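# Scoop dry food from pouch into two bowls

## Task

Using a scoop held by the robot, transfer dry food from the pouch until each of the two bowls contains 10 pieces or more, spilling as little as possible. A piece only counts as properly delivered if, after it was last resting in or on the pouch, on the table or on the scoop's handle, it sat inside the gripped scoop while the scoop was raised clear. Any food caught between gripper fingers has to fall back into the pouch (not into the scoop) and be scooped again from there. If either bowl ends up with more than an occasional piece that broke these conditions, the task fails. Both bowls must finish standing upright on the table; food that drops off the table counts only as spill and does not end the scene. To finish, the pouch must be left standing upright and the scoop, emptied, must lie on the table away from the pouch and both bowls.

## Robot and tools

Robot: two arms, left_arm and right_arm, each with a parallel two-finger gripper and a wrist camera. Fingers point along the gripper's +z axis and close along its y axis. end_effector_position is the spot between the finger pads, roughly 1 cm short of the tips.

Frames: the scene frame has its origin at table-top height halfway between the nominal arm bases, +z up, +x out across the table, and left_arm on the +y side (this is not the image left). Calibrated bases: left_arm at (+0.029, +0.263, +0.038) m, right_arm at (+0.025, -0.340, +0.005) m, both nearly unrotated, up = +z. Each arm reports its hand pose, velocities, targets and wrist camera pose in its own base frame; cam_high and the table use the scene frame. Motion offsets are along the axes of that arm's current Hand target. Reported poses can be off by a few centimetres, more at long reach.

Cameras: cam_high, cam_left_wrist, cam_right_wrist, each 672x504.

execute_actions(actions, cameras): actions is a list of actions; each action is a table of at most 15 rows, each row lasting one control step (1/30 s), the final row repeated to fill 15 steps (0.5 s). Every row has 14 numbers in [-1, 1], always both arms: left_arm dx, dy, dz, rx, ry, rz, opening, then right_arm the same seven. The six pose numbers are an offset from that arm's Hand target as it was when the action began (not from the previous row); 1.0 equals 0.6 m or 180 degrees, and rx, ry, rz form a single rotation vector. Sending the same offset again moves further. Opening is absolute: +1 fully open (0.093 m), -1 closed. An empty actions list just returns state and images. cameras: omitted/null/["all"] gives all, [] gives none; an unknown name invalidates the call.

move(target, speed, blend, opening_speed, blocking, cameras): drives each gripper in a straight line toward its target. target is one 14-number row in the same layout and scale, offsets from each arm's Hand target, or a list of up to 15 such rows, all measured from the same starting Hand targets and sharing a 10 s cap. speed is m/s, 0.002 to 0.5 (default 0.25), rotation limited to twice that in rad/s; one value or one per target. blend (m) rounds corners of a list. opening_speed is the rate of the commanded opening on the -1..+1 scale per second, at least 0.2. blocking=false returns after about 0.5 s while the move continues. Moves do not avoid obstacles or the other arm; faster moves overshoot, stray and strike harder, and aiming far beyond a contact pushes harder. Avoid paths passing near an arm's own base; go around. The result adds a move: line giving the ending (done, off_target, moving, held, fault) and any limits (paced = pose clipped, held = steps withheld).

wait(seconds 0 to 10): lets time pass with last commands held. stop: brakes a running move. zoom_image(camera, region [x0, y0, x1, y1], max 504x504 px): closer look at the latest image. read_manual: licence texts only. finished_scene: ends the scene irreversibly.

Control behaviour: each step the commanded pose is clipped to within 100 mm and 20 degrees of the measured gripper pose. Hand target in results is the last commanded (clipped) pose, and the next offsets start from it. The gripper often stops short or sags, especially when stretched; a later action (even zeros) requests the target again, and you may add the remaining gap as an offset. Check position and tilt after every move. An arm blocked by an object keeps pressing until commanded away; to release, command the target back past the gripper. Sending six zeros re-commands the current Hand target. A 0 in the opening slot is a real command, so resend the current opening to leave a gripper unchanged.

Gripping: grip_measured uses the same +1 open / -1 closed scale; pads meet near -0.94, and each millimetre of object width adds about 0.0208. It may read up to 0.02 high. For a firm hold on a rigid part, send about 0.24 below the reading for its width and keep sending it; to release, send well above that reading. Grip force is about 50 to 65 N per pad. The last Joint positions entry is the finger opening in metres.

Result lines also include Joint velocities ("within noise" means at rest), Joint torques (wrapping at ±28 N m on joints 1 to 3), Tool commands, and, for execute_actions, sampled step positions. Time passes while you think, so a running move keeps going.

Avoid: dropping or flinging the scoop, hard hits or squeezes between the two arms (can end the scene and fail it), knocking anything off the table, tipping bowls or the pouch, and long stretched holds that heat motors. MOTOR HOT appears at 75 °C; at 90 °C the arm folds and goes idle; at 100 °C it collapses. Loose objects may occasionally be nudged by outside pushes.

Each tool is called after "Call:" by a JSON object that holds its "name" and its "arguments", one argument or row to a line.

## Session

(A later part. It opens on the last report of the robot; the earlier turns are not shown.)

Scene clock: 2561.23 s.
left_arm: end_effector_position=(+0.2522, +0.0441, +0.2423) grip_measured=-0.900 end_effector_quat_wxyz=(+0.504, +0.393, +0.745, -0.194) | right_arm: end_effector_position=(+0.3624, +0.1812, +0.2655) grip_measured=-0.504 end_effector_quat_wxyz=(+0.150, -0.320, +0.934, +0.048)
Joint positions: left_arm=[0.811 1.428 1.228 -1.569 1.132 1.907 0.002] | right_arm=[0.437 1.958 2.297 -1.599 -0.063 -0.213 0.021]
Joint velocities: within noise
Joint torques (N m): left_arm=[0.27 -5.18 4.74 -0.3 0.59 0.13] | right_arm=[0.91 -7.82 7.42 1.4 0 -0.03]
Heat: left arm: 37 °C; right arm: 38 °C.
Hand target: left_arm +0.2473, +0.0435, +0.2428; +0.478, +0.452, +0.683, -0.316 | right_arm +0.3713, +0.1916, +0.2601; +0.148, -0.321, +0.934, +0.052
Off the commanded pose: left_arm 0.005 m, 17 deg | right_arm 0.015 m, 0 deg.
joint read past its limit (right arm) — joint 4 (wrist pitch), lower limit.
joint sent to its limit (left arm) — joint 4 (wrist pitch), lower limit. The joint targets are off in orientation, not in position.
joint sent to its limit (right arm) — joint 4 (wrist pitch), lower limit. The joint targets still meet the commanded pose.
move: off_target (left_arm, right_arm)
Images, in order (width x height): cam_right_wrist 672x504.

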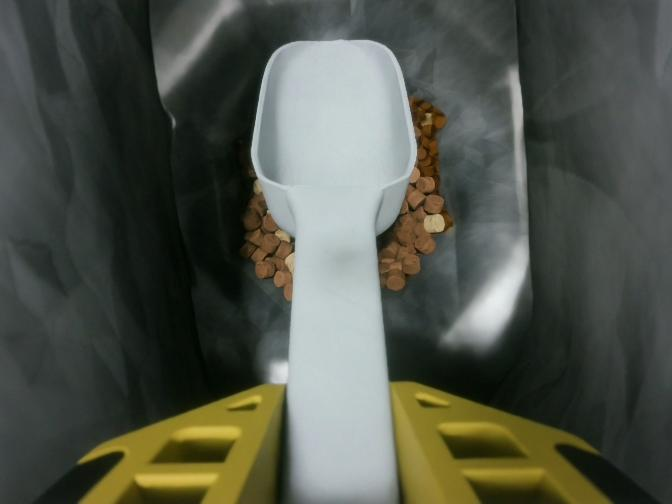

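Call:
{"name": "move", "arguments": {
  "target": [
    [0,0,0,0,0,0,-0.9,-0.0364,0,-0.0583,0,-0.15,0,-0.95],
    [0,0,0,0,0,0,-0.9,-0.004,0,-0.174,0,-0.261,0,-0.95],
    [0,0,0,0,0,0,-0.9,0.11,0,-0.2548,0,-0.3,0,-0.95]
  ],
  "speed": 0.2,
  "blend": 0.015,
  "cameras": ["cam_right_wrist"]
}}

Scene clock: 2574.77 s.
left_arm: end_effector_position=(+0.2522, +0.0441, +0.2423) grip_measured=-0.900 end_effector_quat_wxyz=(+0.504, +0.393, +0.745, -0.194) | right_arm: end_effector_position=(+0.2820, +0.1241, +0.3888) grip_measured=-0.675 end_effector_quat_wxyz=(+0.557, -0.260, +0.765, +0.192)
Joint positions: left_arm=[0.811 1.428 1.228 -1.569 1.132 1.907 0.002] | right_arm=[0.165 0.981 1.294 -0.662 -0.469 -0.16 0.013]
Joint velocities: within noise
Joint torques (N m): left_arm=[0.25 -5.16 4.75 -0.3 0.59 0.13] | right_arm=[-0.94 -1.48 5.29 2.38 -0.11 -0.23]
Heat: left arm: 37 °C; right arm: 38 °C.
Hand target: left_arm +0.2473, +0.0435, +0.2428; +0.478, +0.452, +0.683, -0.316 | right_arm +0.2847, +0.1236, +0.3848; +0.556, -0.262, +0.765, +0.192
Off the commanded pose: left_arm 0.005 m, 17 deg | right_arm 0.005 m, 0 deg.
joint sent to its limit (left arm) — joint 4 (wrist pitch), lower limit. The joint targets are off in orientation, not in position.
move: off_target (left_arm)
Images, in order (width x height): cam_right_wrist 672x504.

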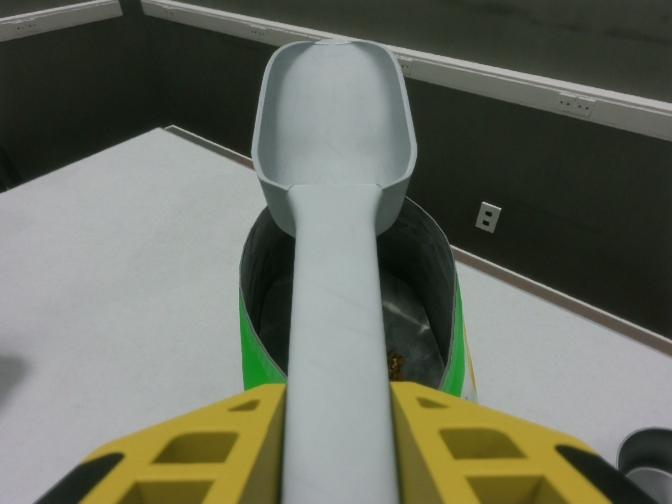

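Call:
{"name": "move", "arguments": {
  "target": [
    [0,0,0,0,0,0,-0.9,0.1187,-0.2324,-0.3415,0.3967,0,0.1275,-0.95],
    [0,0,0,0,0,0,-0.9,0.5732,-0.3434,-0.1489,0.3967,0,0.1275,-0.95],
    [0,0,0,0,0,0,-0.9,0.6673,-0.4203,-0.0987,0.3967,0,0.1275,-0.95]
  ],
  "speed": [0.3,0.3,0.15],
  "blend": 0.03,
  "cameras": ["cam_right_wrist","cam_high"]
}}

Scene clock: 2589.43 s.
left_arm: end_effector_position=(+0.2522, +0.0441, +0.2423) grip_measured=-0.900 end_effector_quat_wxyz=(+0.504, +0.393, +0.745, -0.194) | right_arm: end_effector_position=(+0.3001, -0.1848, +0.0231) grip_measured=-0.675 end_effector_quat_wxyz=(+0.557, +0.259, +0.767, -0.186)
Joint positions: left_arm=[0.811 1.428 1.228 -1.569 1.132 1.907 0.002] | right_arm=[-0.473 2.024 0.165 1.538 0.166 0.058 0.013]
Joint velocities: within noise
Joint torques (N m): left_arm=[0.27 -5.16 4.74 -0.29 0.59 0.14] | right_arm=[-0.92 -5.67 0.83 2.66 0.09 -0.23]
Heat: left arm: 37 °C; right arm: 36 °C.
Hand target: left_arm +0.2473, +0.0435, +0.2428; +0.478, +0.452, +0.683, -0.316 | right_arm +0.2977, -0.1853, +0.0218; +0.558, +0.257, +0.767, -0.188
Off the commanded pose: left_arm 0.005 m, 17 deg | right_arm 0.003 m, 0 deg.
joint sent to its limit (left arm) — joint 4 (wrist pitch), lower limit. The joint targets are off in orientation, not in position.
joint sent to its limit (right arm) — joint 4 (wrist pitch), upper limit. The joint targets still meet the commanded pose.
move: off_target (left_arm)
Images, in order (width x height): cam_high 672x504, cam_right_wrist 672x504.

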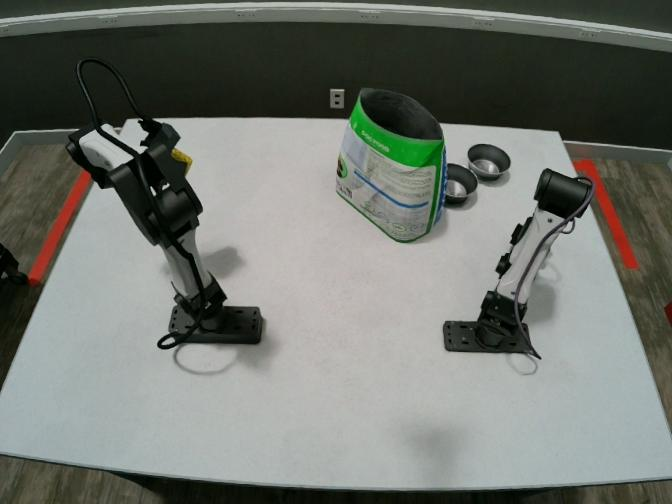

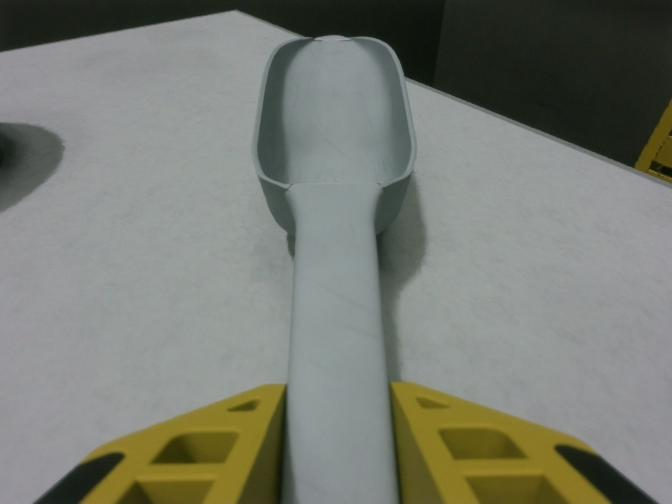

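Call:
{"name": "move", "arguments": {
  "target": [
    [0,0,0,0,0,0,-0.9,0,0,0,0,0,0,0.0],
    [0,0,0,0,0,0,-0.9,-0.0086,0,0.0497,0,0,0,0.0],
    [0,0,0,0,0,0,-0.9,-0.0086,0,0.0497,0,0,0,-0.475]
  ],
  "speed": 0.15,
  "opening_speed": 1,
  "cameras": ["cam_right_wrist"]
}}

Scene clock: 2604.40 s.
left_arm: end_effector_position=(+0.2522, +0.0441, +0.2423) grip_measured=-0.900 end_effector_quat_wxyz=(+0.504, +0.393, +0.745, -0.194) | right_arm: end_effector_position=(+0.3212, -0.2012, +0.0266) grip_measured=-0.472 end_effector_quat_wxyz=(+0.569, +0.257, +0.758, -0.188)
Joint positions: left_arm=[0.811 1.428 1.228 -1.569 1.132 1.907 0.002] | right_arm=[-0.496 2.053 0.262 1.503 0.144 0.05 0.023]
Joint velocities: within noise
Joint torques (N m): left_arm=[0.27 -5.16 4.72 -0.3 0.6 0.14] | right_arm=[-0.92 -6.15 3.19 2.15 0.05 -0.22]
Heat: left arm: 37 °C; right arm: 37 °C.
Hand target: left_arm +0.2473, +0.0435, +0.2428; +0.478, +0.452, +0.683, -0.316 | right_arm +0.3216, -0.2033, +0.0176; +0.558, +0.257, +0.767, -0.188
Off the commanded pose: left_arm 0.005 m, 17 deg | right_arm 0.009 m, 2 deg.
joint sent to its limit (left arm) — joint 4 (wrist pitch), lower limit. The joint targets are off in orientation, not in position.
move: off_target (left_arm)
Images, in order (width x height): cam_right_wrist 672x504.

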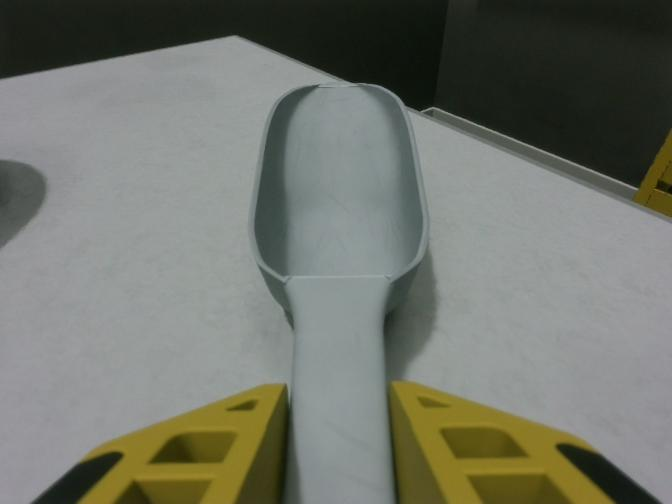

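Call:
{"name": "move", "arguments": {
  "target": [0,0,0,0,0,0,-0.9,-0.0716,0,-0.0224,0,0,0,-0.465],
  "speed": 0.08,
  "cameras": ["cam_right_wrist"]
}}

Scene clock: 2611.30 s.
left_arm: end_effector_position=(+0.2522, +0.0441, +0.2423) grip_measured=-0.900 end_effector_quat_wxyz=(+0.504, +0.393, +0.745, -0.194) | right_arm: end_effector_position=(+0.3170, -0.1989, +0.0493) grip_measured=-0.467 end_effector_quat_wxyz=(+0.544, +0.260, +0.776, -0.184)
Joint positions: left_arm=[0.811 1.428 1.228 -1.569 1.132 1.907 0.002] | right_arm=[-0.496 1.766 0.262 1.152 0.144 0.05 0.023]
Joint velocities: within noise
Joint torques (N m): left_arm=[0.25 -5.19 4.71 -0.29 0.6 0.13] | right_arm=[-0.9 -10.17 5.22 2.27 0.06 -0.22]
Heat: left arm: 36 °C; right arm: 37 °C.
Hand target: left_arm +0.2473, +0.0435, +0.2428; +0.478, +0.452, +0.683, -0.316 | right_arm +0.3220, -0.2035, +0.0627; +0.558, +0.257, +0.767, -0.188
Off the commanded pose: left_arm 0.005 m, 17 deg | right_arm 0.015 m, 2 deg.
joint sent to its limit (left arm) — joint 4 (wrist pitch), lower limit. The joint targets are off in orientation, not in position.
move: off_target (left_arm, right_arm)
Images, in order (width x height): cam_right_wrist 672x504.

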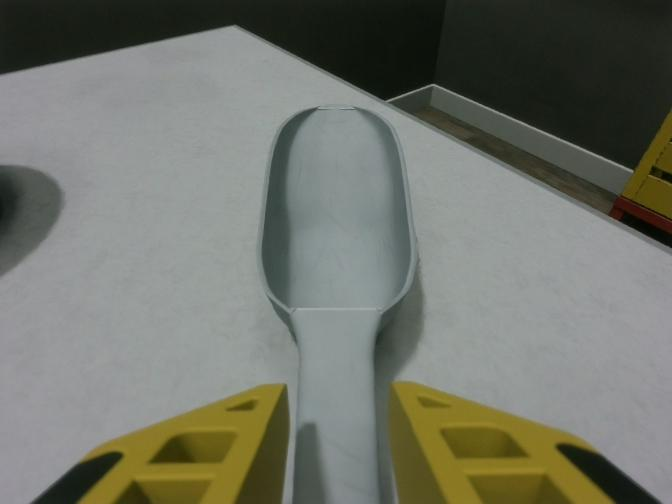

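Call:
{"name": "move", "arguments": {
  "target": [
    [0,0,0,0,0,0,-0.9,0.0716,0,0.0224,0,0,0,-0.465],
    [0,0,0,0,0,0,-0.9,0.0716,0,0.0224,0,0,0,-0.488],
    [0,0,0,0,0,0,-0.9,0,0,0.0,0,0,0,-0.488]
  ],
  "speed": 0.1,
  "opening_speed": 0.3,
  "cameras": ["cam_right_wrist"]
}}

Scene clock: 2619.40 s.
left_arm: end_effector_position=(+0.2522, +0.0441, +0.2423) grip_measured=-0.900 end_effector_quat_wxyz=(+0.504, +0.393, +0.745, -0.194) | right_arm: end_effector_position=(+0.3161, -0.1983, +0.0462) grip_measured=-0.485 end_effector_quat_wxyz=(+0.539, +0.260, +0.780, -0.183)
Joint positions: left_arm=[0.811 1.428 1.228 -1.569 1.132 1.907 0.002] | right_arm=[-0.496 1.767 0.262 1.141 0.144 0.049 0.022]
Joint velocities: within noise
Joint torques (N m): left_arm=[0.27 -5.16 4.75 -0.3 0.59 0.14] | right_arm=[-0.91 -10.29 5.19 2.37 0.06 -0.22]
Heat: left arm: 36 °C; right arm: 37 °C.
Hand target: left_arm +0.2473, +0.0435, +0.2428; +0.478, +0.452, +0.683, -0.316 | right_arm +0.3220, -0.2035, +0.0625; +0.557, +0.257, +0.767, -0.188
Off the commanded pose: left_arm 0.005 m, 17 deg | right_arm 0.018 m, 3 deg.
joint sent to its limit (left arm) — joint 4 (wrist pitch), lower limit. The joint targets are off in orientation, not in position.
move: off_target (left_arm, right_arm)
Images, in order (width x height): cam_right_wrist 672x504.

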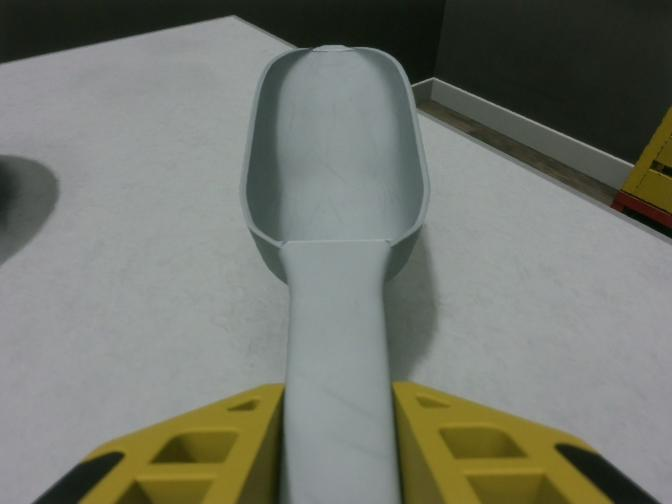

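Call:
{"name": "move", "arguments": {
  "target": [0,0,0,0,0,0,-0.9,0,0,0,0,0,0,-0.478],
  "opening_speed": 0.2,
  "cameras": ["cam_right_wrist"]
}}

Scene clock: 2625.93 s.
left_arm: end_effector_position=(+0.2522, +0.0441, +0.2423) grip_measured=-0.900 end_effector_quat_wxyz=(+0.504, +0.393, +0.745, -0.194) | right_arm: end_effector_position=(+0.3160, -0.1983, +0.0461) grip_measured=-0.480 end_effector_quat_wxyz=(+0.539, +0.260, +0.780, -0.183)
Joint positions: left_arm=[0.811 1.428 1.228 -1.569 1.132 1.907 0.002] | right_arm=[-0.496 1.767 0.262 1.14 0.144 0.049 0.022]
Joint velocities: within noise
Joint torques (N m): left_arm=[0.25 -5.15 4.74 -0.3 0.59 0.14] | right_arm=[-0.9 -10.29 5.19 2.35 0.06 -0.22]
Heat: left arm: 36 °C; right arm: 38 °C.
Hand target: left_arm +0.2473, +0.0435, +0.2428; +0.478, +0.452, +0.683, -0.316 | right_arm +0.3220, -0.2035, +0.0626; +0.558, +0.257, +0.767, -0.188
Off the commanded pose: left_arm 0.005 m, 17 deg | right_arm 0.018 m, 3 deg.
joint sent to its limit (left arm) — joint 4 (wrist pitch), lower limit. The joint targets are off in orientation, not in position.
move: off_target (left_arm, right_arm)
Images, in order (width x height): cam_right_wrist 672x504.

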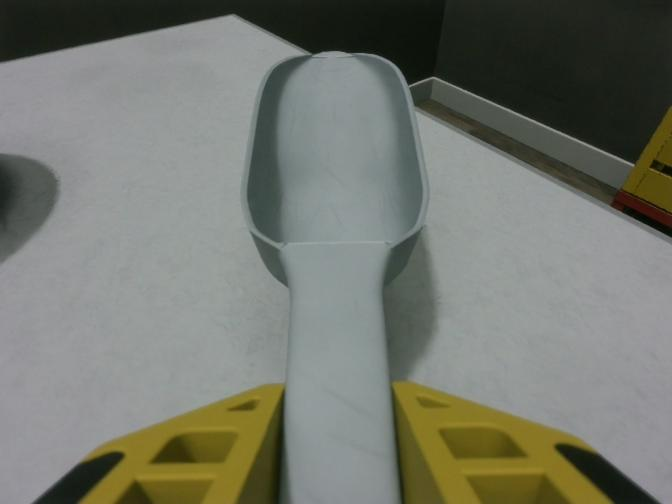

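Tip slipped slightly (48→53). A bit more.

Call:
{"name": "move", "arguments": {
  "target": [0,0,0,0,0,0,-0.9,0,0,0,0,0,0,-0.475],
  "opening_speed": 0.2,
  "cameras": ["cam_right_wrist"]
}}

Scene clock: 2630.57 s.
left_arm: end_effector_position=(+0.2522, +0.0441, +0.2423) grip_measured=-0.900 end_effector_quat_wxyz=(+0.504, +0.393, +0.745, -0.194) | right_arm: end_effector_position=(+0.3160, -0.1983, +0.0461) grip_measured=-0.477 end_effector_quat_wxyz=(+0.539, +0.260, +0.780, -0.183)
Joint positions: left_arm=[0.811 1.428 1.228 -1.569 1.132 1.907 0.002] | right_arm=[-0.496 1.767 0.262 1.14 0.144 0.049 0.022]
Joint velocities: within noise
Joint torques (N m): left_arm=[0.24 -5.15 4.75 -0.3 0.59 0.13] | right_arm=[-0.91 -10.3 5.2 2.36 0.07 -0.21]
Heat: left arm: 36 °C; right arm: 39 °C.
Hand target: left_arm +0.2473, +0.0435, +0.2428; +0.478, +0.452, +0.683, -0.316 | right_arm +0.3220, -0.2035, +0.0626; +0.558, +0.257, +0.767, -0.188
Off the commanded pose: left_arm 0.005 m, 17 deg | right_arm 0.018 m, 3 deg.
joint sent to its limit (left arm) — joint 4 (wrist pitch), lower limit. The joint targets are off in orientation, not in position.
move: off_target (left_arm, right_arm)
Images, in order (width x height): cam_right_wrist 672x504.

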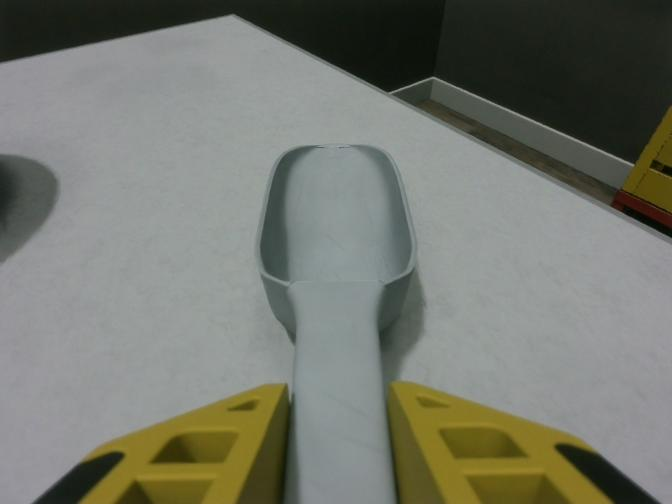

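Call:
{"name": "move", "arguments": {
  "target": [0,0,0,0,0,0,-0.9,0,0,0,0,0,0,-0.95],
  "opening_speed": 0.8,
  "cameras": ["cam_right_wrist"]
}}

Scene clock: 2639.37 s.
left_arm: end_effector_position=(+0.2522, +0.0441, +0.2423) grip_measured=-0.900 end_effector_quat_wxyz=(+0.504, +0.393, +0.745, -0.194) | right_arm: end_effector_position=(+0.3160, -0.1983, +0.0461) grip_measured=-0.615 end_effector_quat_wxyz=(+0.539, +0.260, +0.780, -0.183)
Joint positions: left_arm=[0.811 1.428 1.228 -1.569 1.132 1.907 0.002] | right_arm=[-0.496 1.767 0.262 1.14 0.144 0.049 0.016]
Joint velocities: within noise
Joint torques (N m): left_arm=[0.24 -5.16 4.74 -0.3 0.59 0.14] | right_arm=[-0.9 -10.32 5.2 2.35 0.07 -0.22]
Heat: left arm: 36 °C; right arm: 39 °C.
Hand target: left_arm +0.2473, +0.0435, +0.2428; +0.478, +0.452, +0.683, -0.316 | right_arm +0.3220, -0.2035, +0.0626; +0.558, +0.257, +0.767, -0.188
Off the commanded pose: left_arm 0.005 m, 17 deg | right_arm 0.018 m, 3 deg.
joint sent to its limit (left arm) — joint 4 (wrist pitch), lower limit. The joint targets are off in orientation, not in position.
move: off_target (left_arm, right_arm)
Images, in order (width x height): cam_right_wrist 672x504.

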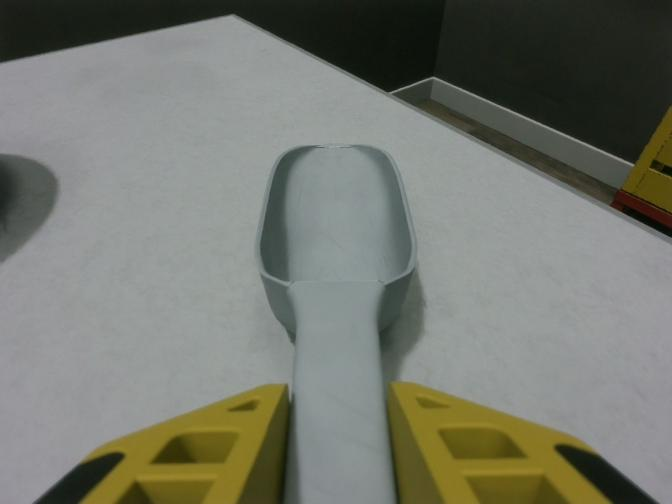

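Call:
{"name": "move", "arguments": {
  "target": [
    [0,0,0,0,0,0,-0.9,-0.4285,-0.0192,-0.3927,0,0,0,-0.95],
    [0,0,0,0,0,0,-0.9,-0.4017,0.1567,-0.5027,-0.1957,0,-0.0636,-0.95],
    [0,0,0,0,0,0,-0.9,-0.3927,0.3963,-0.5303,-0.3963,0,-0.1288,-0.95]
  ],
  "speed": 0.35,
  "blend": 0.03,
  "cameras": ["cam_right_wrist"]
}}

Scene clock: 2653.47 s.
left_arm: end_effector_position=(+0.2522, +0.0441, +0.2423) grip_measured=-0.900 end_effector_quat_wxyz=(+0.504, +0.393, +0.745, -0.194) | right_arm: end_effector_position=(+0.2807, +0.1211, +0.3667) grip_measured=-0.621 end_effector_quat_wxyz=(+0.536, -0.253, +0.783, +0.189)
Joint positions: left_arm=[0.811 1.428 1.228 -1.569 1.132 1.907 0.002] | right_arm=[0.163 0.967 1.243 -0.68 -0.455 -0.159 0.015]
Joint velocities: within noise
Joint torques (N m): left_arm=[0.25 -5.18 4.75 -0.3 0.59 0.14] | right_arm=[0.51 -1.14 9.59 2.52 -0.11 -0.23]
Heat: left arm: 36 °C; right arm: 40 °C.
Hand target: left_arm +0.2473, +0.0435, +0.2428; +0.478, +0.452, +0.683, -0.316 | right_arm +0.2820, +0.1254, +0.3844; +0.556, -0.264, +0.765, +0.190
Off the commanded pose: left_arm 0.005 m, 17 deg | right_arm 0.018 m, 3 deg.
joint sent to its limit (left arm) — joint 4 (wrist pitch), lower limit. The joint targets are off in orientation, not in position.
move: off_target (left_arm, right_arm)
Images, in order (width x height): cam_right_wrist 672x504.

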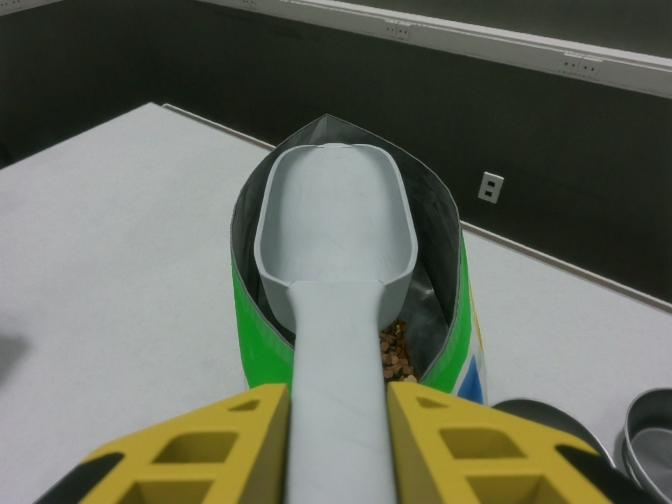

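Call:
{"name": "move", "arguments": {
  "target": [
    [0,0,0,0,0,0,-0.9,0.0167,0,0.051,0,0.133,0,-0.95],
    [0,0,0,0,0,0,-0.9,0.0609,0,0.1039,0,0.233,0,-0.95],
    [0,0,0,0,0,0,-0.9,0.1203,0,0.1635,0,0.289,0,-0.95],
    [0,0,0,0,0,0,-0.9,0.2046,0,0.1471,0,0.367,0,-0.95]
  ],
  "speed": 0.2,
  "blend": 0.015,
  "cameras": ["cam_right_wrist"]
}}

Scene clock: 2663.83 s.
left_arm: end_effector_position=(+0.2522, +0.0441, +0.2423) grip_measured=-0.900 end_effector_quat_wxyz=(+0.504, +0.393, +0.745, -0.194) | right_arm: end_effector_position=(+0.3444, +0.1657, +0.2575) grip_measured=-0.621 end_effector_quat_wxyz=(+0.163, -0.321, +0.932, +0.035)
Joint positions: left_arm=[0.811 1.428 1.228 -1.569 1.132 1.907 0.002] | right_arm=[0.433 1.796 2.032 -1.475 -0.035 -0.225 0.015]
Joint velocities: within noise
Joint torques (N m): left_arm=[0.25 -5.18 4.74 -0.29 0.59 0.13] | right_arm=[0.32 -10.15 3.07 0.11 0.2 -0.11]
Heat: left arm: 36 °C; right arm: 39 °C.
Hand target: left_arm +0.2473, +0.0435, +0.2428; +0.478, +0.452, +0.683, -0.316 | right_arm +0.3183, +0.1534, +0.2403; +0.049, -0.325, +0.944, +0.016
Off the commanded pose: left_arm 0.005 m, 17 deg | right_arm 0.034 m, 13 deg.
joint sent to its limit (left arm) — joint 4 (wrist pitch), lower limit. The joint targets are off in orientation, not in position.
joint sent to its limit (right arm) — joint 4 (wrist pitch), lower limit. The joint targets are off in orientation, not in position.
move: off_target (left_arm, right_arm)
Images, in order (width x height): cam_right_wrist 672x504.

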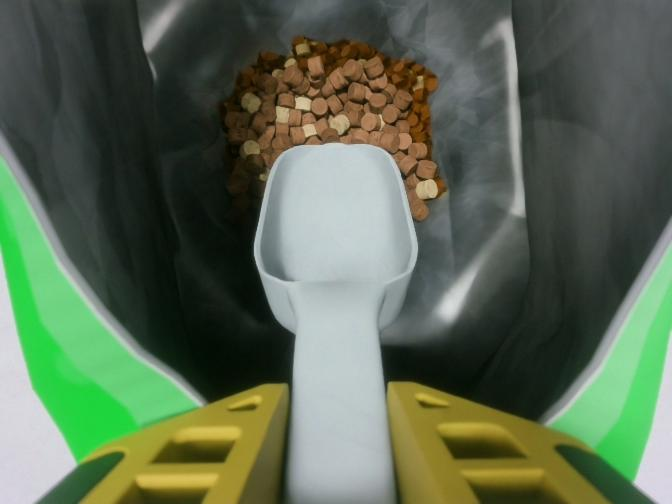

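Call:
{"name": "move", "arguments": {
  "target": [
    [0,0,0,0,0,0,-0.9,0.022,0,0.0479,0,0,0,-0.95],
    [0,0,0,0,0,0,-0.9,-0.0674,0,0.0744,0,-0.078,0,-0.95],
    [0,0,0,0,0,0,-0.9,-0.1226,0,0.1055,0,-0.133,0,-0.95]
  ],
  "speed": 0.15,
  "blend": 0.01,
  "cameras": ["cam_right_wrist"]
}}

Scene clock: 2675.17 s.
left_arm: end_effector_position=(+0.2522, +0.0441, +0.2423) grip_measured=-0.900 end_effector_quat_wxyz=(+0.504, +0.393, +0.745, -0.194) | right_arm: end_effector_position=(+0.3650, +0.1820, +0.2069) grip_measured=-0.622 end_effector_quat_wxyz=(+0.234, -0.309, +0.920, +0.063)
Joint positions: left_arm=[0.811 1.428 1.228 -1.569 1.132 1.907 0.002] | right_arm=[0.433 1.673 1.612 -1.026 -0.072 -0.197 0.015]
Joint velocities: within noise
Joint torques (N m): left_arm=[0.28 -5.16 4.74 -0.3 0.6 0.13] | right_arm=[1.1 -4.79 2.73 2.71 -0.3 -0.06]
Heat: left arm: 35 °C; right arm: 37 °C.
Hand target: left_arm +0.2473, +0.0435, +0.2428; +0.478, +0.452, +0.683, -0.316 | right_arm +0.3811, +0.2023, +0.1848; +0.243, -0.314, +0.914, +0.083
Off the commanded pose: left_arm 0.005 m, 17 deg | right_arm 0.034 m, 3 deg.
joint sent to its limit (left arm) — joint 4 (wrist pitch), lower limit. The joint targets are off in orientation, not in position.
move: off_target (left_arm, right_arm)
Images, in order (width x height): cam_right_wrist 672x504.

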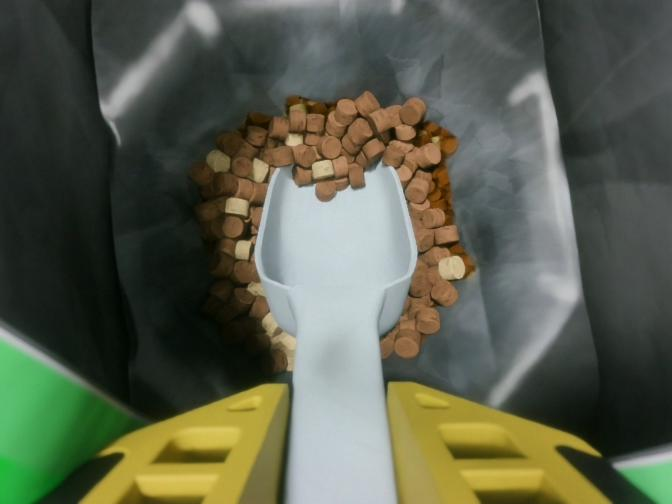

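Call:
{"name": "move", "arguments": {
  "target": [
    [0,0,0,0,0,0,-0.9,-0.0303,0,0.0309,0,-0.056,0,-0.95],
    [0,0,0,0,0,0,-0.9,-0.066,0,0.0189,0,-0.111,0,-0.95],
    [0,0,0,0,0,0,-0.9,-0.0819,0,-0.0586,0,-0.167,0,-0.95]
  ],
  "speed": 0.15,
  "blend": 0.01,
  "cameras": ["cam_right_wrist"]
}}

Scene clock: 2689.37 s.
left_arm: end_effector_position=(+0.2522, +0.0441, +0.2423) grip_measured=-0.900 end_effector_quat_wxyz=(+0.504, +0.393, +0.745, -0.194) | right_arm: end_effector_position=(+0.3963, +0.2081, +0.2452) grip_measured=-0.623 end_effector_quat_wxyz=(+0.468, -0.280, +0.826, +0.144)
Joint positions: left_arm=[0.811 1.428 1.228 -1.569 1.132 1.907 0.002] | right_arm=[0.417 1.461 1.206 -0.303 -0.178 -0.138 0.015]
Joint velocities: within noise
Joint torques (N m): left_arm=[0.25 -5.18 4.74 -0.3 0.59 0.13] | right_arm=[0.27 -5.71 6.08 2.82 -0.26 -0.01]
Heat: left arm: 35 °C; right arm: 39 °C.
Hand target: left_arm +0.2473, +0.0435, +0.2428; +0.478, +0.452, +0.683, -0.316 | right_arm +0.4008, +0.2179, +0.2397; +0.472, -0.282, +0.819, +0.162
Off the commanded pose: left_arm 0.005 m, 17 deg | right_arm 0.012 m, 2 deg.
joint sent to its limit (left arm) — joint 4 (wrist pitch), lower limit. The joint targets are off in orientation, not in position.
move: off_target (left_arm, right_arm)
Images, in order (width x height): cam_right_wrist 672x504.

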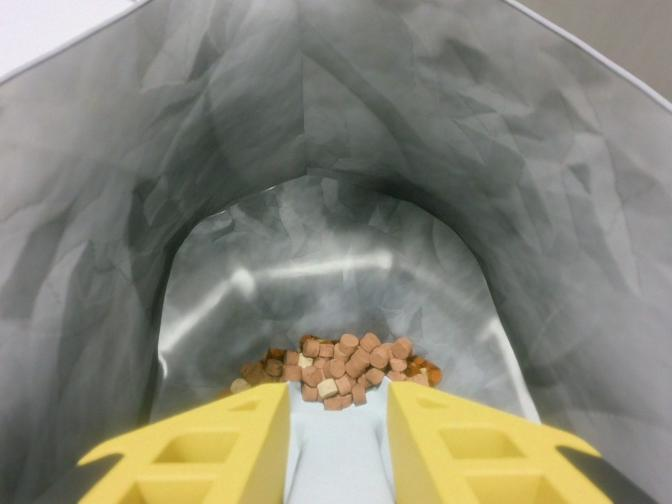

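Call:
{"name": "move", "arguments": {
  "target": [0,0,0,0,0,0,-0.9,0.0901,0,-0.1014,0,0.228,0,-0.62],
  "speed": 0.12,
  "cameras": ["cam_right_wrist"]
}}

Scene clock: 2718.50 s.
left_arm: end_effector_position=(+0.2522, +0.0441, +0.2423) grip_measured=-0.900 end_effector_quat_wxyz=(+0.504, +0.393, +0.745, -0.194) | right_arm: end_effector_position=(+0.3676, +0.1838, +0.2608) grip_measured=-0.619 end_effector_quat_wxyz=(+0.259, -0.315, +0.910, +0.075)
Joint positions: left_arm=[0.811 1.428 1.228 -1.569 1.132 1.907 0.002] | right_arm=[0.423 1.694 1.83 -1.169 -0.099 -0.216 0.015]
Joint velocities: within noise
Joint torques (N m): left_arm=[0.28 -5.16 4.75 -0.3 0.6 0.14] | right_arm=[0.47 -5.94 6.27 -0.19 0.26 -0.23]
Heat: left arm: 35 °C; right arm: 39 °C.
Hand target: left_arm +0.2473, +0.0435, +0.2428; +0.478, +0.452, +0.683, -0.317 | right_arm +0.3379, +0.1688, +0.2235; +0.155, -0.321, +0.933, +0.052
Off the commanded pose: left_arm 0.005 m, 17 deg | right_arm 0.050 m, 13 deg.
joint sent to its limit (left arm) — joint 4 (wrist pitch), lower limit. The joint targets are off in orientation, not in position.
move: off_target (left_arm, right_arm)
Images, in order (width x height): cam_right_wrist 672x504.

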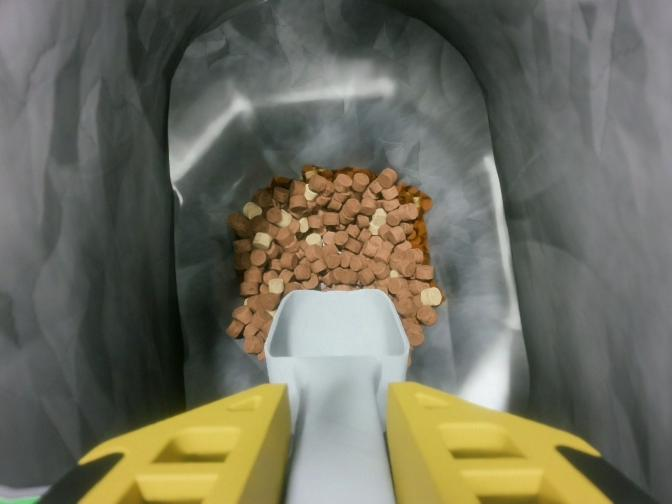

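Call:
{"name": "move", "arguments": {
  "target": [
    [0,0,0,0,0,0,-0.9,-0.01,0,0.038,0,0.022,0,-0.6],
    [0,0,0,0,0,0,-0.9,0.0687,0,0.0204,0,0.072,0,-0.6]
  ],
  "speed": 0.12,
  "cameras": ["cam_right_wrist"]
}}

Scene clock: 2728.93 s.
left_arm: end_effector_position=(+0.2522, +0.0441, +0.2423) grip_measured=-0.900 end_effector_quat_wxyz=(+0.504, +0.393, +0.745, -0.194) | right_arm: end_effector_position=(+0.3746, +0.1890, +0.2513) grip_measured=-0.598 end_effector_quat_wxyz=(+0.232, -0.324, +0.915, +0.060)
Joint positions: left_arm=[0.811 1.428 1.228 -1.569 1.132 1.907 0.002] | right_arm=[0.438 1.776 1.918 -1.234 -0.073 -0.225 0.017]
Joint velocities: within noise
Joint torques (N m): left_arm=[0.25 -5.18 4.74 -0.3 0.59 0.14] | right_arm=[-0.7 -9.44 2.17 -1.38 0.47 -0.25]
Heat: left arm: 35 °C; right arm: 36 °C.
Hand target: left_arm +0.2473, +0.0435, +0.2428; +0.478, +0.452, +0.683, -0.317 | right_arm +0.3103, +0.1472, +0.1986; +0.065, -0.325, +0.943, +0.020
Off the commanded pose: left_arm 0.005 m, 17 deg | right_arm 0.093 m, 22 deg; orientation clipped.
joint sent to its limit (left arm) — joint 4 (wrist pitch), lower limit. The joint targets are off in orientation, not in position.
move: off_target (left_arm, right_arm); limits=paced
Images, in order (width x height): cam_right_wrist 672x504.

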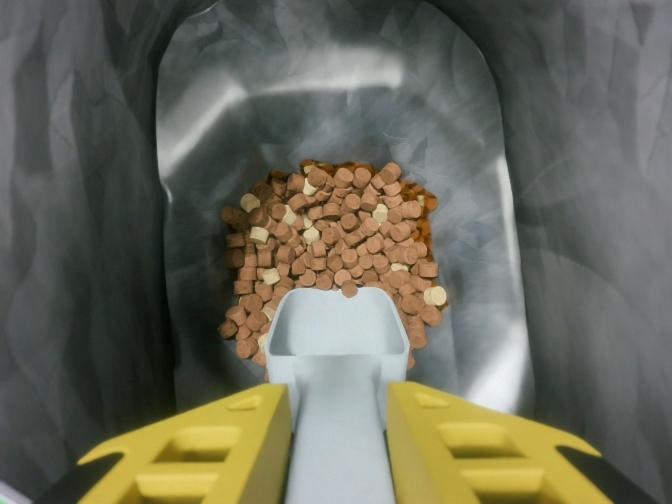

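Call:
{"name": "move", "arguments": {
  "target": [
    [0,0,0,0,0,0,-0.9,-0.0745,0,-0.0517,0,-0.033,0,-0.6],
    [0,0,0,0,0,0,-0.9,-0.0745,0,-0.0517,0,-0.033,0,-0.52]
  ],
  "speed": 0.12,
  "opening_speed": 0.3,
  "cameras": ["cam_right_wrist"]
}}

Scene clock: 2740.20 s.
left_arm: end_effector_position=(+0.2522, +0.0441, +0.2423) grip_measured=-0.900 end_effector_quat_wxyz=(+0.504, +0.393, +0.745, -0.194) | right_arm: end_effector_position=(+0.3729, +0.1872, +0.2646) grip_measured=-0.518 end_effector_quat_wxyz=(+0.212, -0.322, +0.921, +0.057)
Joint positions: left_arm=[0.811 1.428 1.228 -1.569 1.132 1.907 0.002] | right_arm=[0.438 1.84 2.077 -1.369 -0.068 -0.22 0.02]
Joint velocities: within noise
Joint torques (N m): left_arm=[0.25 -5.16 4.71 -0.31 0.6 0.14] | right_arm=[0.5 -7.58 6.54 -0.34 0.27 -0.07]
Heat: left arm: 35 °C; right arm: 35 °C.
Hand target: left_arm +0.2473, +0.0435, +0.2428; +0.478, +0.452, +0.683, -0.317 | right_arm +0.3418, +0.1720, +0.2355; +0.114, -0.324, +0.939, +0.037
Off the commanded pose: left_arm 0.005 m, 17 deg | right_arm 0.045 m, 12 deg.
joint sent to its limit (left arm) — joint 4 (wrist pitch), lower limit. The joint targets are off in orientation, not in position.
move: off_target (left_arm, right_arm); target 2's new opening was sent with right_arm's hand 0.045 m and 12 deg from that target
Images, in order (width x height): cam_right_wrist 672x504.

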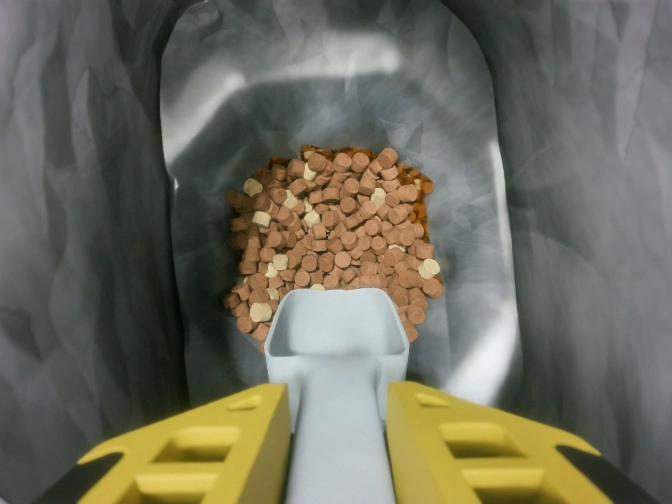

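Call:
{"name": "move", "arguments": {
  "target": [
    [0,0,0,0,0,0,-0.9,-0.0626,0,-0.0788,0,-0.089,0,-0.7],
    [0,0,0,0,0,0,-0.9,-0.1111,0,-0.1354,0,-0.189,0,-0.7],
    [0,0,0,0,0,0,-0.9,-0.0746,0,-0.2647,0,-0.3,0,-0.7],
    [0,0,0,0,0,0,-0.9,0.0426,0,-0.3455,0,-0.339,0,-0.7]
  ],
  "speed": 0.2,
  "blend": 0.02,
  "opening_speed": 0.8,
  "cameras": ["cam_right_wrist","cam_high"]
}}

Scene clock: 2764.90 s.
left_arm: end_effector_position=(+0.2522, +0.0441, +0.2423) grip_measured=-0.900 end_effector_quat_wxyz=(+0.504, +0.393, +0.745, -0.194) | right_arm: end_effector_position=(+0.2792, +0.1275, +0.4350) grip_measured=-0.622 end_effector_quat_wxyz=(+0.577, -0.261, +0.749, +0.194)
Joint positions: left_arm=[0.811 1.428 1.228 -1.569 1.132 1.907 0.002] | right_arm=[0.182 1.039 1.48 -0.733 -0.46 -0.145 0.015]
Joint velocities: within noise
Joint torques (N m): left_arm=[0.25 -5.15 4.75 -0.3 0.59 0.13] | right_arm=[-0.95 -1.32 4.85 2.4 -0.1 -0.14]
Heat: left arm: 35 °C; right arm: 36 °C.
Hand target: left_arm +0.2473, +0.0435, +0.2428; +0.478, +0.452, +0.683, -0.317 | right_arm +0.2829, +0.1272, +0.4309; +0.575, -0.260, +0.751, +0.196
Off the commanded pose: left_arm 0.005 m, 17 deg | right_arm 0.006 m, 0 deg.
joint sent to its limit (left arm) — joint 4 (wrist pitch), lower limit. The joint targets are off in orientation, not in position.
move: off_target (left_arm)
Images, in order (width x height): cam_high 672x504, cam_right_wrist 672x504.

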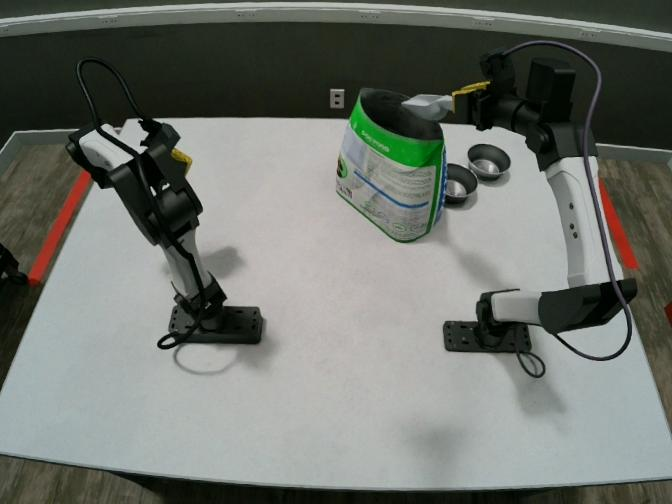

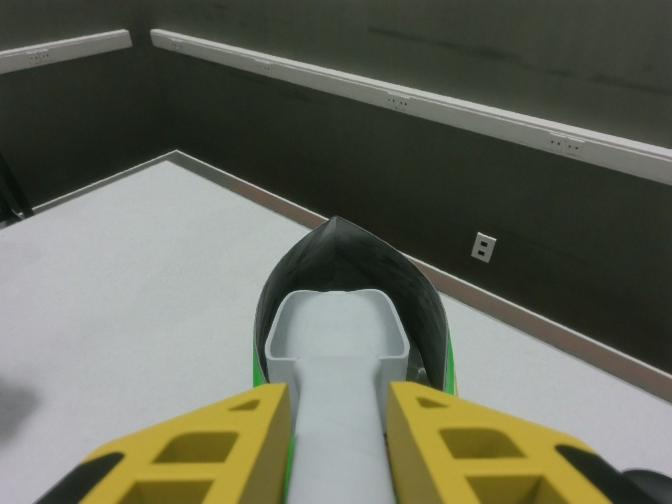

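Call:
{"name": "move", "arguments": {
  "target": [
    [0,0,0,0,0,0,-0.9,0.1417,-0.2417,-0.3353,0.4025,0,0.1079,-0.95],
    [0,0,0,0,0,0,-0.9,0.5485,-0.3522,-0.1795,0.4025,0,0.1079,-0.95]
  ],
  "speed": 0.35,
  "blend": 0.03,
  "cameras": ["cam_right_wrist"]
}}

Scene clock: 2780.13 s.
left_arm: end_effector_position=(+0.2522, +0.0441, +0.2423) grip_measured=-0.900 end_effector_quat_wxyz=(+0.504, +0.393, +0.745, -0.194) | right_arm: end_effector_position=(+0.2649, -0.1567, +0.1457) grip_measured=-0.622 end_effector_quat_wxyz=(+0.577, +0.252, +0.753, -0.194)
Joint positions: left_arm=[0.811 1.428 1.228 -1.569 1.132 1.907 0.002] | right_arm=[-0.41 0.849 0.19 0.391 0.228 0.061 0.015]
Joint velocities: within noise
Joint torques (N m): left_arm=[0.27 -5.16 4.75 -0.3 0.59 0.14] | right_arm=[-0.96 -0.81 5.87 2.64 0.07 -0.23]
Heat: left arm: 35 °C; right arm: 36 °C.
Hand target: left_arm +0.2473, +0.0435, +0.2428; +0.478, +0.452, +0.683, -0.317 | right_arm +0.2639, -0.1577, +0.1426; +0.578, +0.250, +0.752, -0.196
Off the commanded pose: left_arm 0.005 m, 17 deg | right_arm 0.003 m, 0 deg.
joint sent to its limit (left arm) — joint 4 (wrist pitch), lower limit. The joint targets are off in orientation, not in position.
move: off_target (left_arm)
Images, in order (width x height): cam_right_wrist 672x504.

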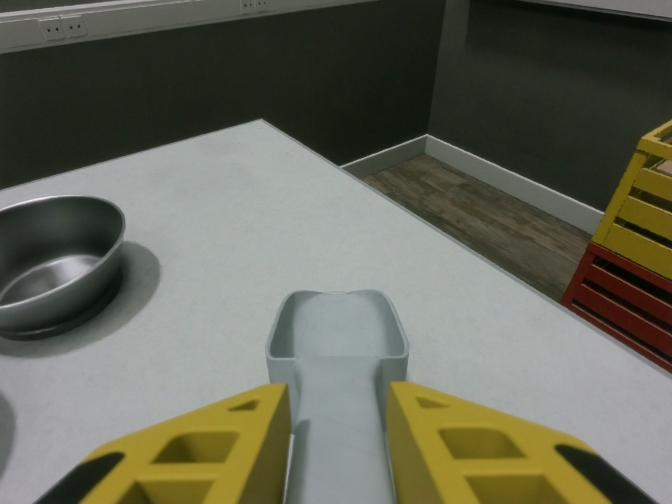

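Call:
{"name": "move", "arguments": {
  "target": [0,0,0,0,0,0,-0.9,0.160,0,0.0597,0,0,0,-0.55],
  "speed": 0.08,
  "opening_speed": 1,
  "cameras": ["cam_right_wrist"]
}}

Scene clock: 2788.17 s.
left_arm: end_effector_position=(+0.2522, +0.0441, +0.2423) grip_measured=-0.900 end_effector_quat_wxyz=(+0.504, +0.393, +0.744, -0.194) | right_arm: end_effector_position=(+0.2755, -0.1649, +0.0512) grip_measured=-0.545 end_effector_quat_wxyz=(+0.577, +0.254, +0.751, -0.194)
Joint positions: left_arm=[0.811 1.428 1.228 -1.569 1.132 1.908 0.002] | right_arm=[-0.426 1.863 0.024 1.571 0.217 0.061 0.019]
Joint velocities: within noise
Joint torques (N m): left_arm=[0.24 -5.16 4.74 -0.3 0.59 0.13] | right_arm=[-0.98 -3.49 1.1 2.3 0.03 -0.18]
Heat: left arm: 35 °C; right arm: 37 °C.
Hand target: left_arm +0.2473, +0.0435, +0.2428; +0.479, +0.452, +0.683, -0.316 | right_arm +0.2716, -0.1643, +0.0408; +0.578, +0.250, +0.752, -0.196
Off the commanded pose: left_arm 0.005 m, 17 deg | right_arm 0.011 m, 1 deg.
joint read past its limit (right arm) — joint 4 (wrist pitch), upper limit.
joint sent to its limit (left arm) — joint 4 (wrist pitch), lower limit. The joint targets are off in orientation, not in position.
joint sent to its limit (right arm) — joint 4 (wrist pitch), upper limit. The joint targets still meet the commanded pose.
move: off_target (left_arm, right_arm)
Images, in order (width x height): cam_right_wrist 672x504.

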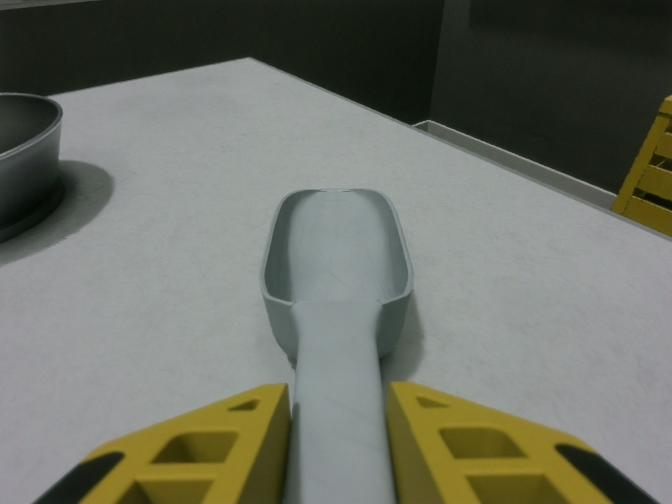

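Call:
{"name": "move", "arguments": {
  "target": [0,0,0,0,0,0,-0.9,0.028,0,0.0087,0,0,0,-0.55],
  "speed": 0.08,
  "cameras": ["cam_right_wrist"]
}}

Scene clock: 2794.60 s.
left_arm: end_effector_position=(+0.2522, +0.0441, +0.2423) grip_measured=-0.900 end_effector_quat_wxyz=(+0.504, +0.393, +0.744, -0.194) | right_arm: end_effector_position=(+0.2739, -0.1641, +0.0321) grip_measured=-0.545 end_effector_quat_wxyz=(+0.553, +0.257, +0.769, -0.191)
Joint positions: left_arm=[0.811 1.428 1.228 -1.569 1.132 1.908 0.002] | right_arm=[-0.426 1.934 0.034 1.571 0.216 0.063 0.019]
Joint velocities: within noise
Joint torques (N m): left_arm=[0.25 -5.16 4.75 -0.3 0.59 0.14] | right_arm=[-0.88 -3.49 1.7 2.29 0.09 -0.09]
Heat: left arm: 35 °C; right arm: 38 °C.
Hand target: left_arm +0.2473, +0.0435, +0.2428; +0.479, +0.452, +0.683, -0.316 | right_arm +0.2721, -0.1648, +0.0231; +0.578, +0.250, +0.752, -0.196
Off the commanded pose: left_arm 0.005 m, 17 deg | right_arm 0.009 m, 4 deg.
joint read past its limit (right arm) — joint 4 (wrist pitch), upper limit.
joint sent to its limit (left arm) — joint 4 (wrist pitch), lower limit. The joint targets are off in orientation, not in position.
joint sent to its limit (right arm) — joint 4 (wrist pitch), upper limit. The joint targets are off in orientation, not in position.
move: off_target (left_arm, right_arm)
Images, in order (width x height): cam_right_wrist 672x504.

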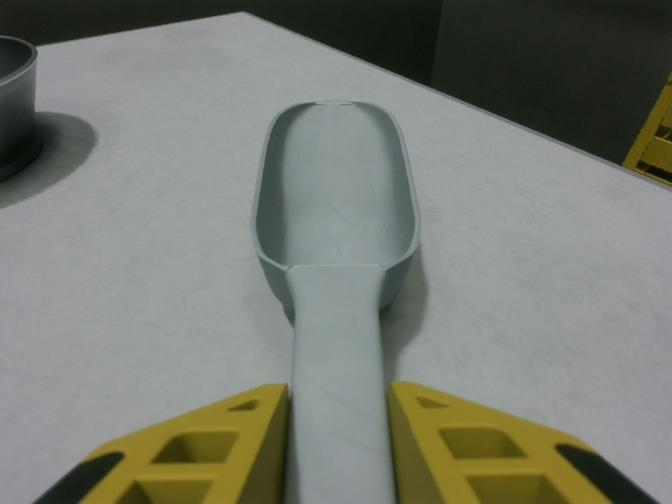

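Call:
{"name": "move", "arguments": {
  "target": [
    [0,0,0,0,0,0,-0.9,-0.04,0,-0.0117,0,0.0,0,-0.55],
    [0,0,0,0,0,0,-0.9,-0.04,0,-0.0117,0,0.0,0,-0.475]
  ],
  "speed": 0.08,
  "opening_speed": 0.3,
  "cameras": ["cam_right_wrist"]
}}

Scene clock: 2803.03 s.
left_arm: end_effector_position=(+0.2522, +0.0441, +0.2423) grip_measured=-0.900 end_effector_quat_wxyz=(+0.504, +0.393, +0.744, -0.194) | right_arm: end_effector_position=(+0.2732, -0.1631, +0.0416) grip_measured=-0.477 end_effector_quat_wxyz=(+0.564, +0.254, +0.762, -0.191)
Joint positions: left_arm=[0.811 1.428 1.228 -1.569 1.132 1.908 0.002] | right_arm=[-0.426 1.887 0.021 1.564 0.213 0.06 0.022]
Joint velocities: within noise
Joint torques (N m): left_arm=[0.25 -5.18 4.74 -0.3 0.59 0.14] | right_arm=[-1.06 -8.8 0.76 2.37 0.06 -0.23]
Heat: left arm: 35 °C; right arm: 38 °C.
Hand target: left_arm +0.2473, +0.0435, +0.2428; +0.479, +0.452, +0.683, -0.316 | right_arm +0.2718, -0.1644, +0.0481; +0.578, +0.250, +0.752, -0.196
Off the commanded pose: left_arm 0.005 m, 17 deg | right_arm 0.007 m, 2 deg.
joint sent to its limit (left arm) — joint 4 (wrist pitch), lower limit. The joint targets are off in orientation, not in position.
joint sent to its limit (right arm) — joint 4 (wrist pitch), upper limit. The joint targets still meet the commanded pose.
move: off_target (left_arm)
Images, in order (width x height): cam_right_wrist 672x504.

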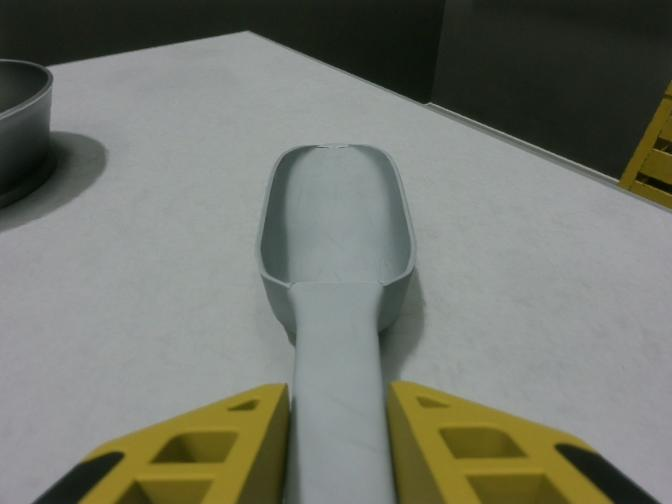

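Call:
{"name": "move", "arguments": {
  "target": [
    [0,0,0,0,0,0,-0.9,-0.4968,-0.015,-0.2808,0,0,0,-0.95],
    [0,0,0,0,0,0,-0.9,-0.4842,0.1535,-0.3902,-0.2036,0,-0.0557,-0.95],
    [0,0,0,0,0,0,-0.9,-0.4762,0.3937,-0.4195,-0.4051,0,-0.1109,-0.95]
  ],
  "speed": 0.35,
  "blend": 0.03,
  "opening_speed": 1,
  "cameras": ["cam_right_wrist"]
}}

Scene clock: 2818.87 s.
left_arm: end_effector_position=(+0.2522, +0.0441, +0.2423) grip_measured=-0.900 end_effector_quat_wxyz=(+0.504, +0.393, +0.744, -0.194) | right_arm: end_effector_position=(+0.2780, +0.1242, +0.3693) grip_measured=-0.621 end_effector_quat_wxyz=(+0.553, -0.255, +0.768, +0.196)
Joint positions: left_arm=[0.811 1.428 1.228 -1.569 1.132 1.908 0.002] | right_arm=[0.17 0.936 1.198 -0.617 -0.465 -0.146 0.015]
Joint velocities: within noise
Joint torques (N m): left_arm=[0.24 -5.16 4.72 -0.29 0.59 0.14] | right_arm=[0.51 -0.91 9.69 2.52 -0.09 -0.24]
Heat: left arm: 35 °C; right arm: 39 °C.
Hand target: left_arm +0.2473, +0.0435, +0.2428; +0.479, +0.452, +0.683, -0.316 | right_arm +0.2789, +0.1284, +0.3873; +0.573, -0.266, +0.750, +0.197
Off the commanded pose: left_arm 0.005 m, 17 deg | right_arm 0.019 m, 3 deg.
joint sent to its limit (left arm) — joint 4 (wrist pitch), lower limit. The joint targets are off in orientation, not in position.
move: off_target (left_arm, right_arm); limits=paced
Images, in order (width x height): cam_right_wrist 672x504.

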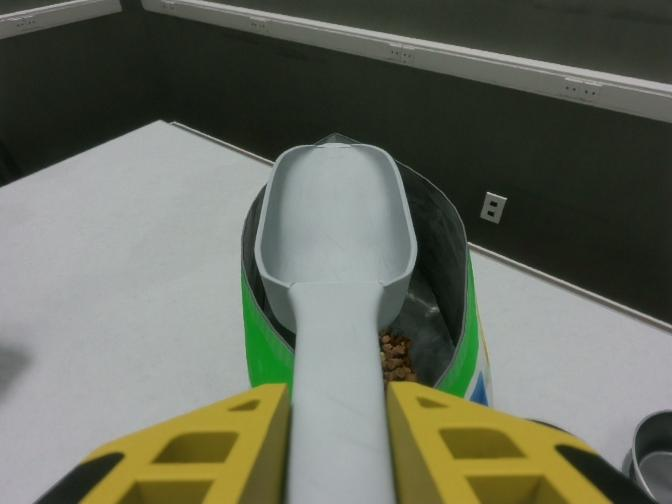

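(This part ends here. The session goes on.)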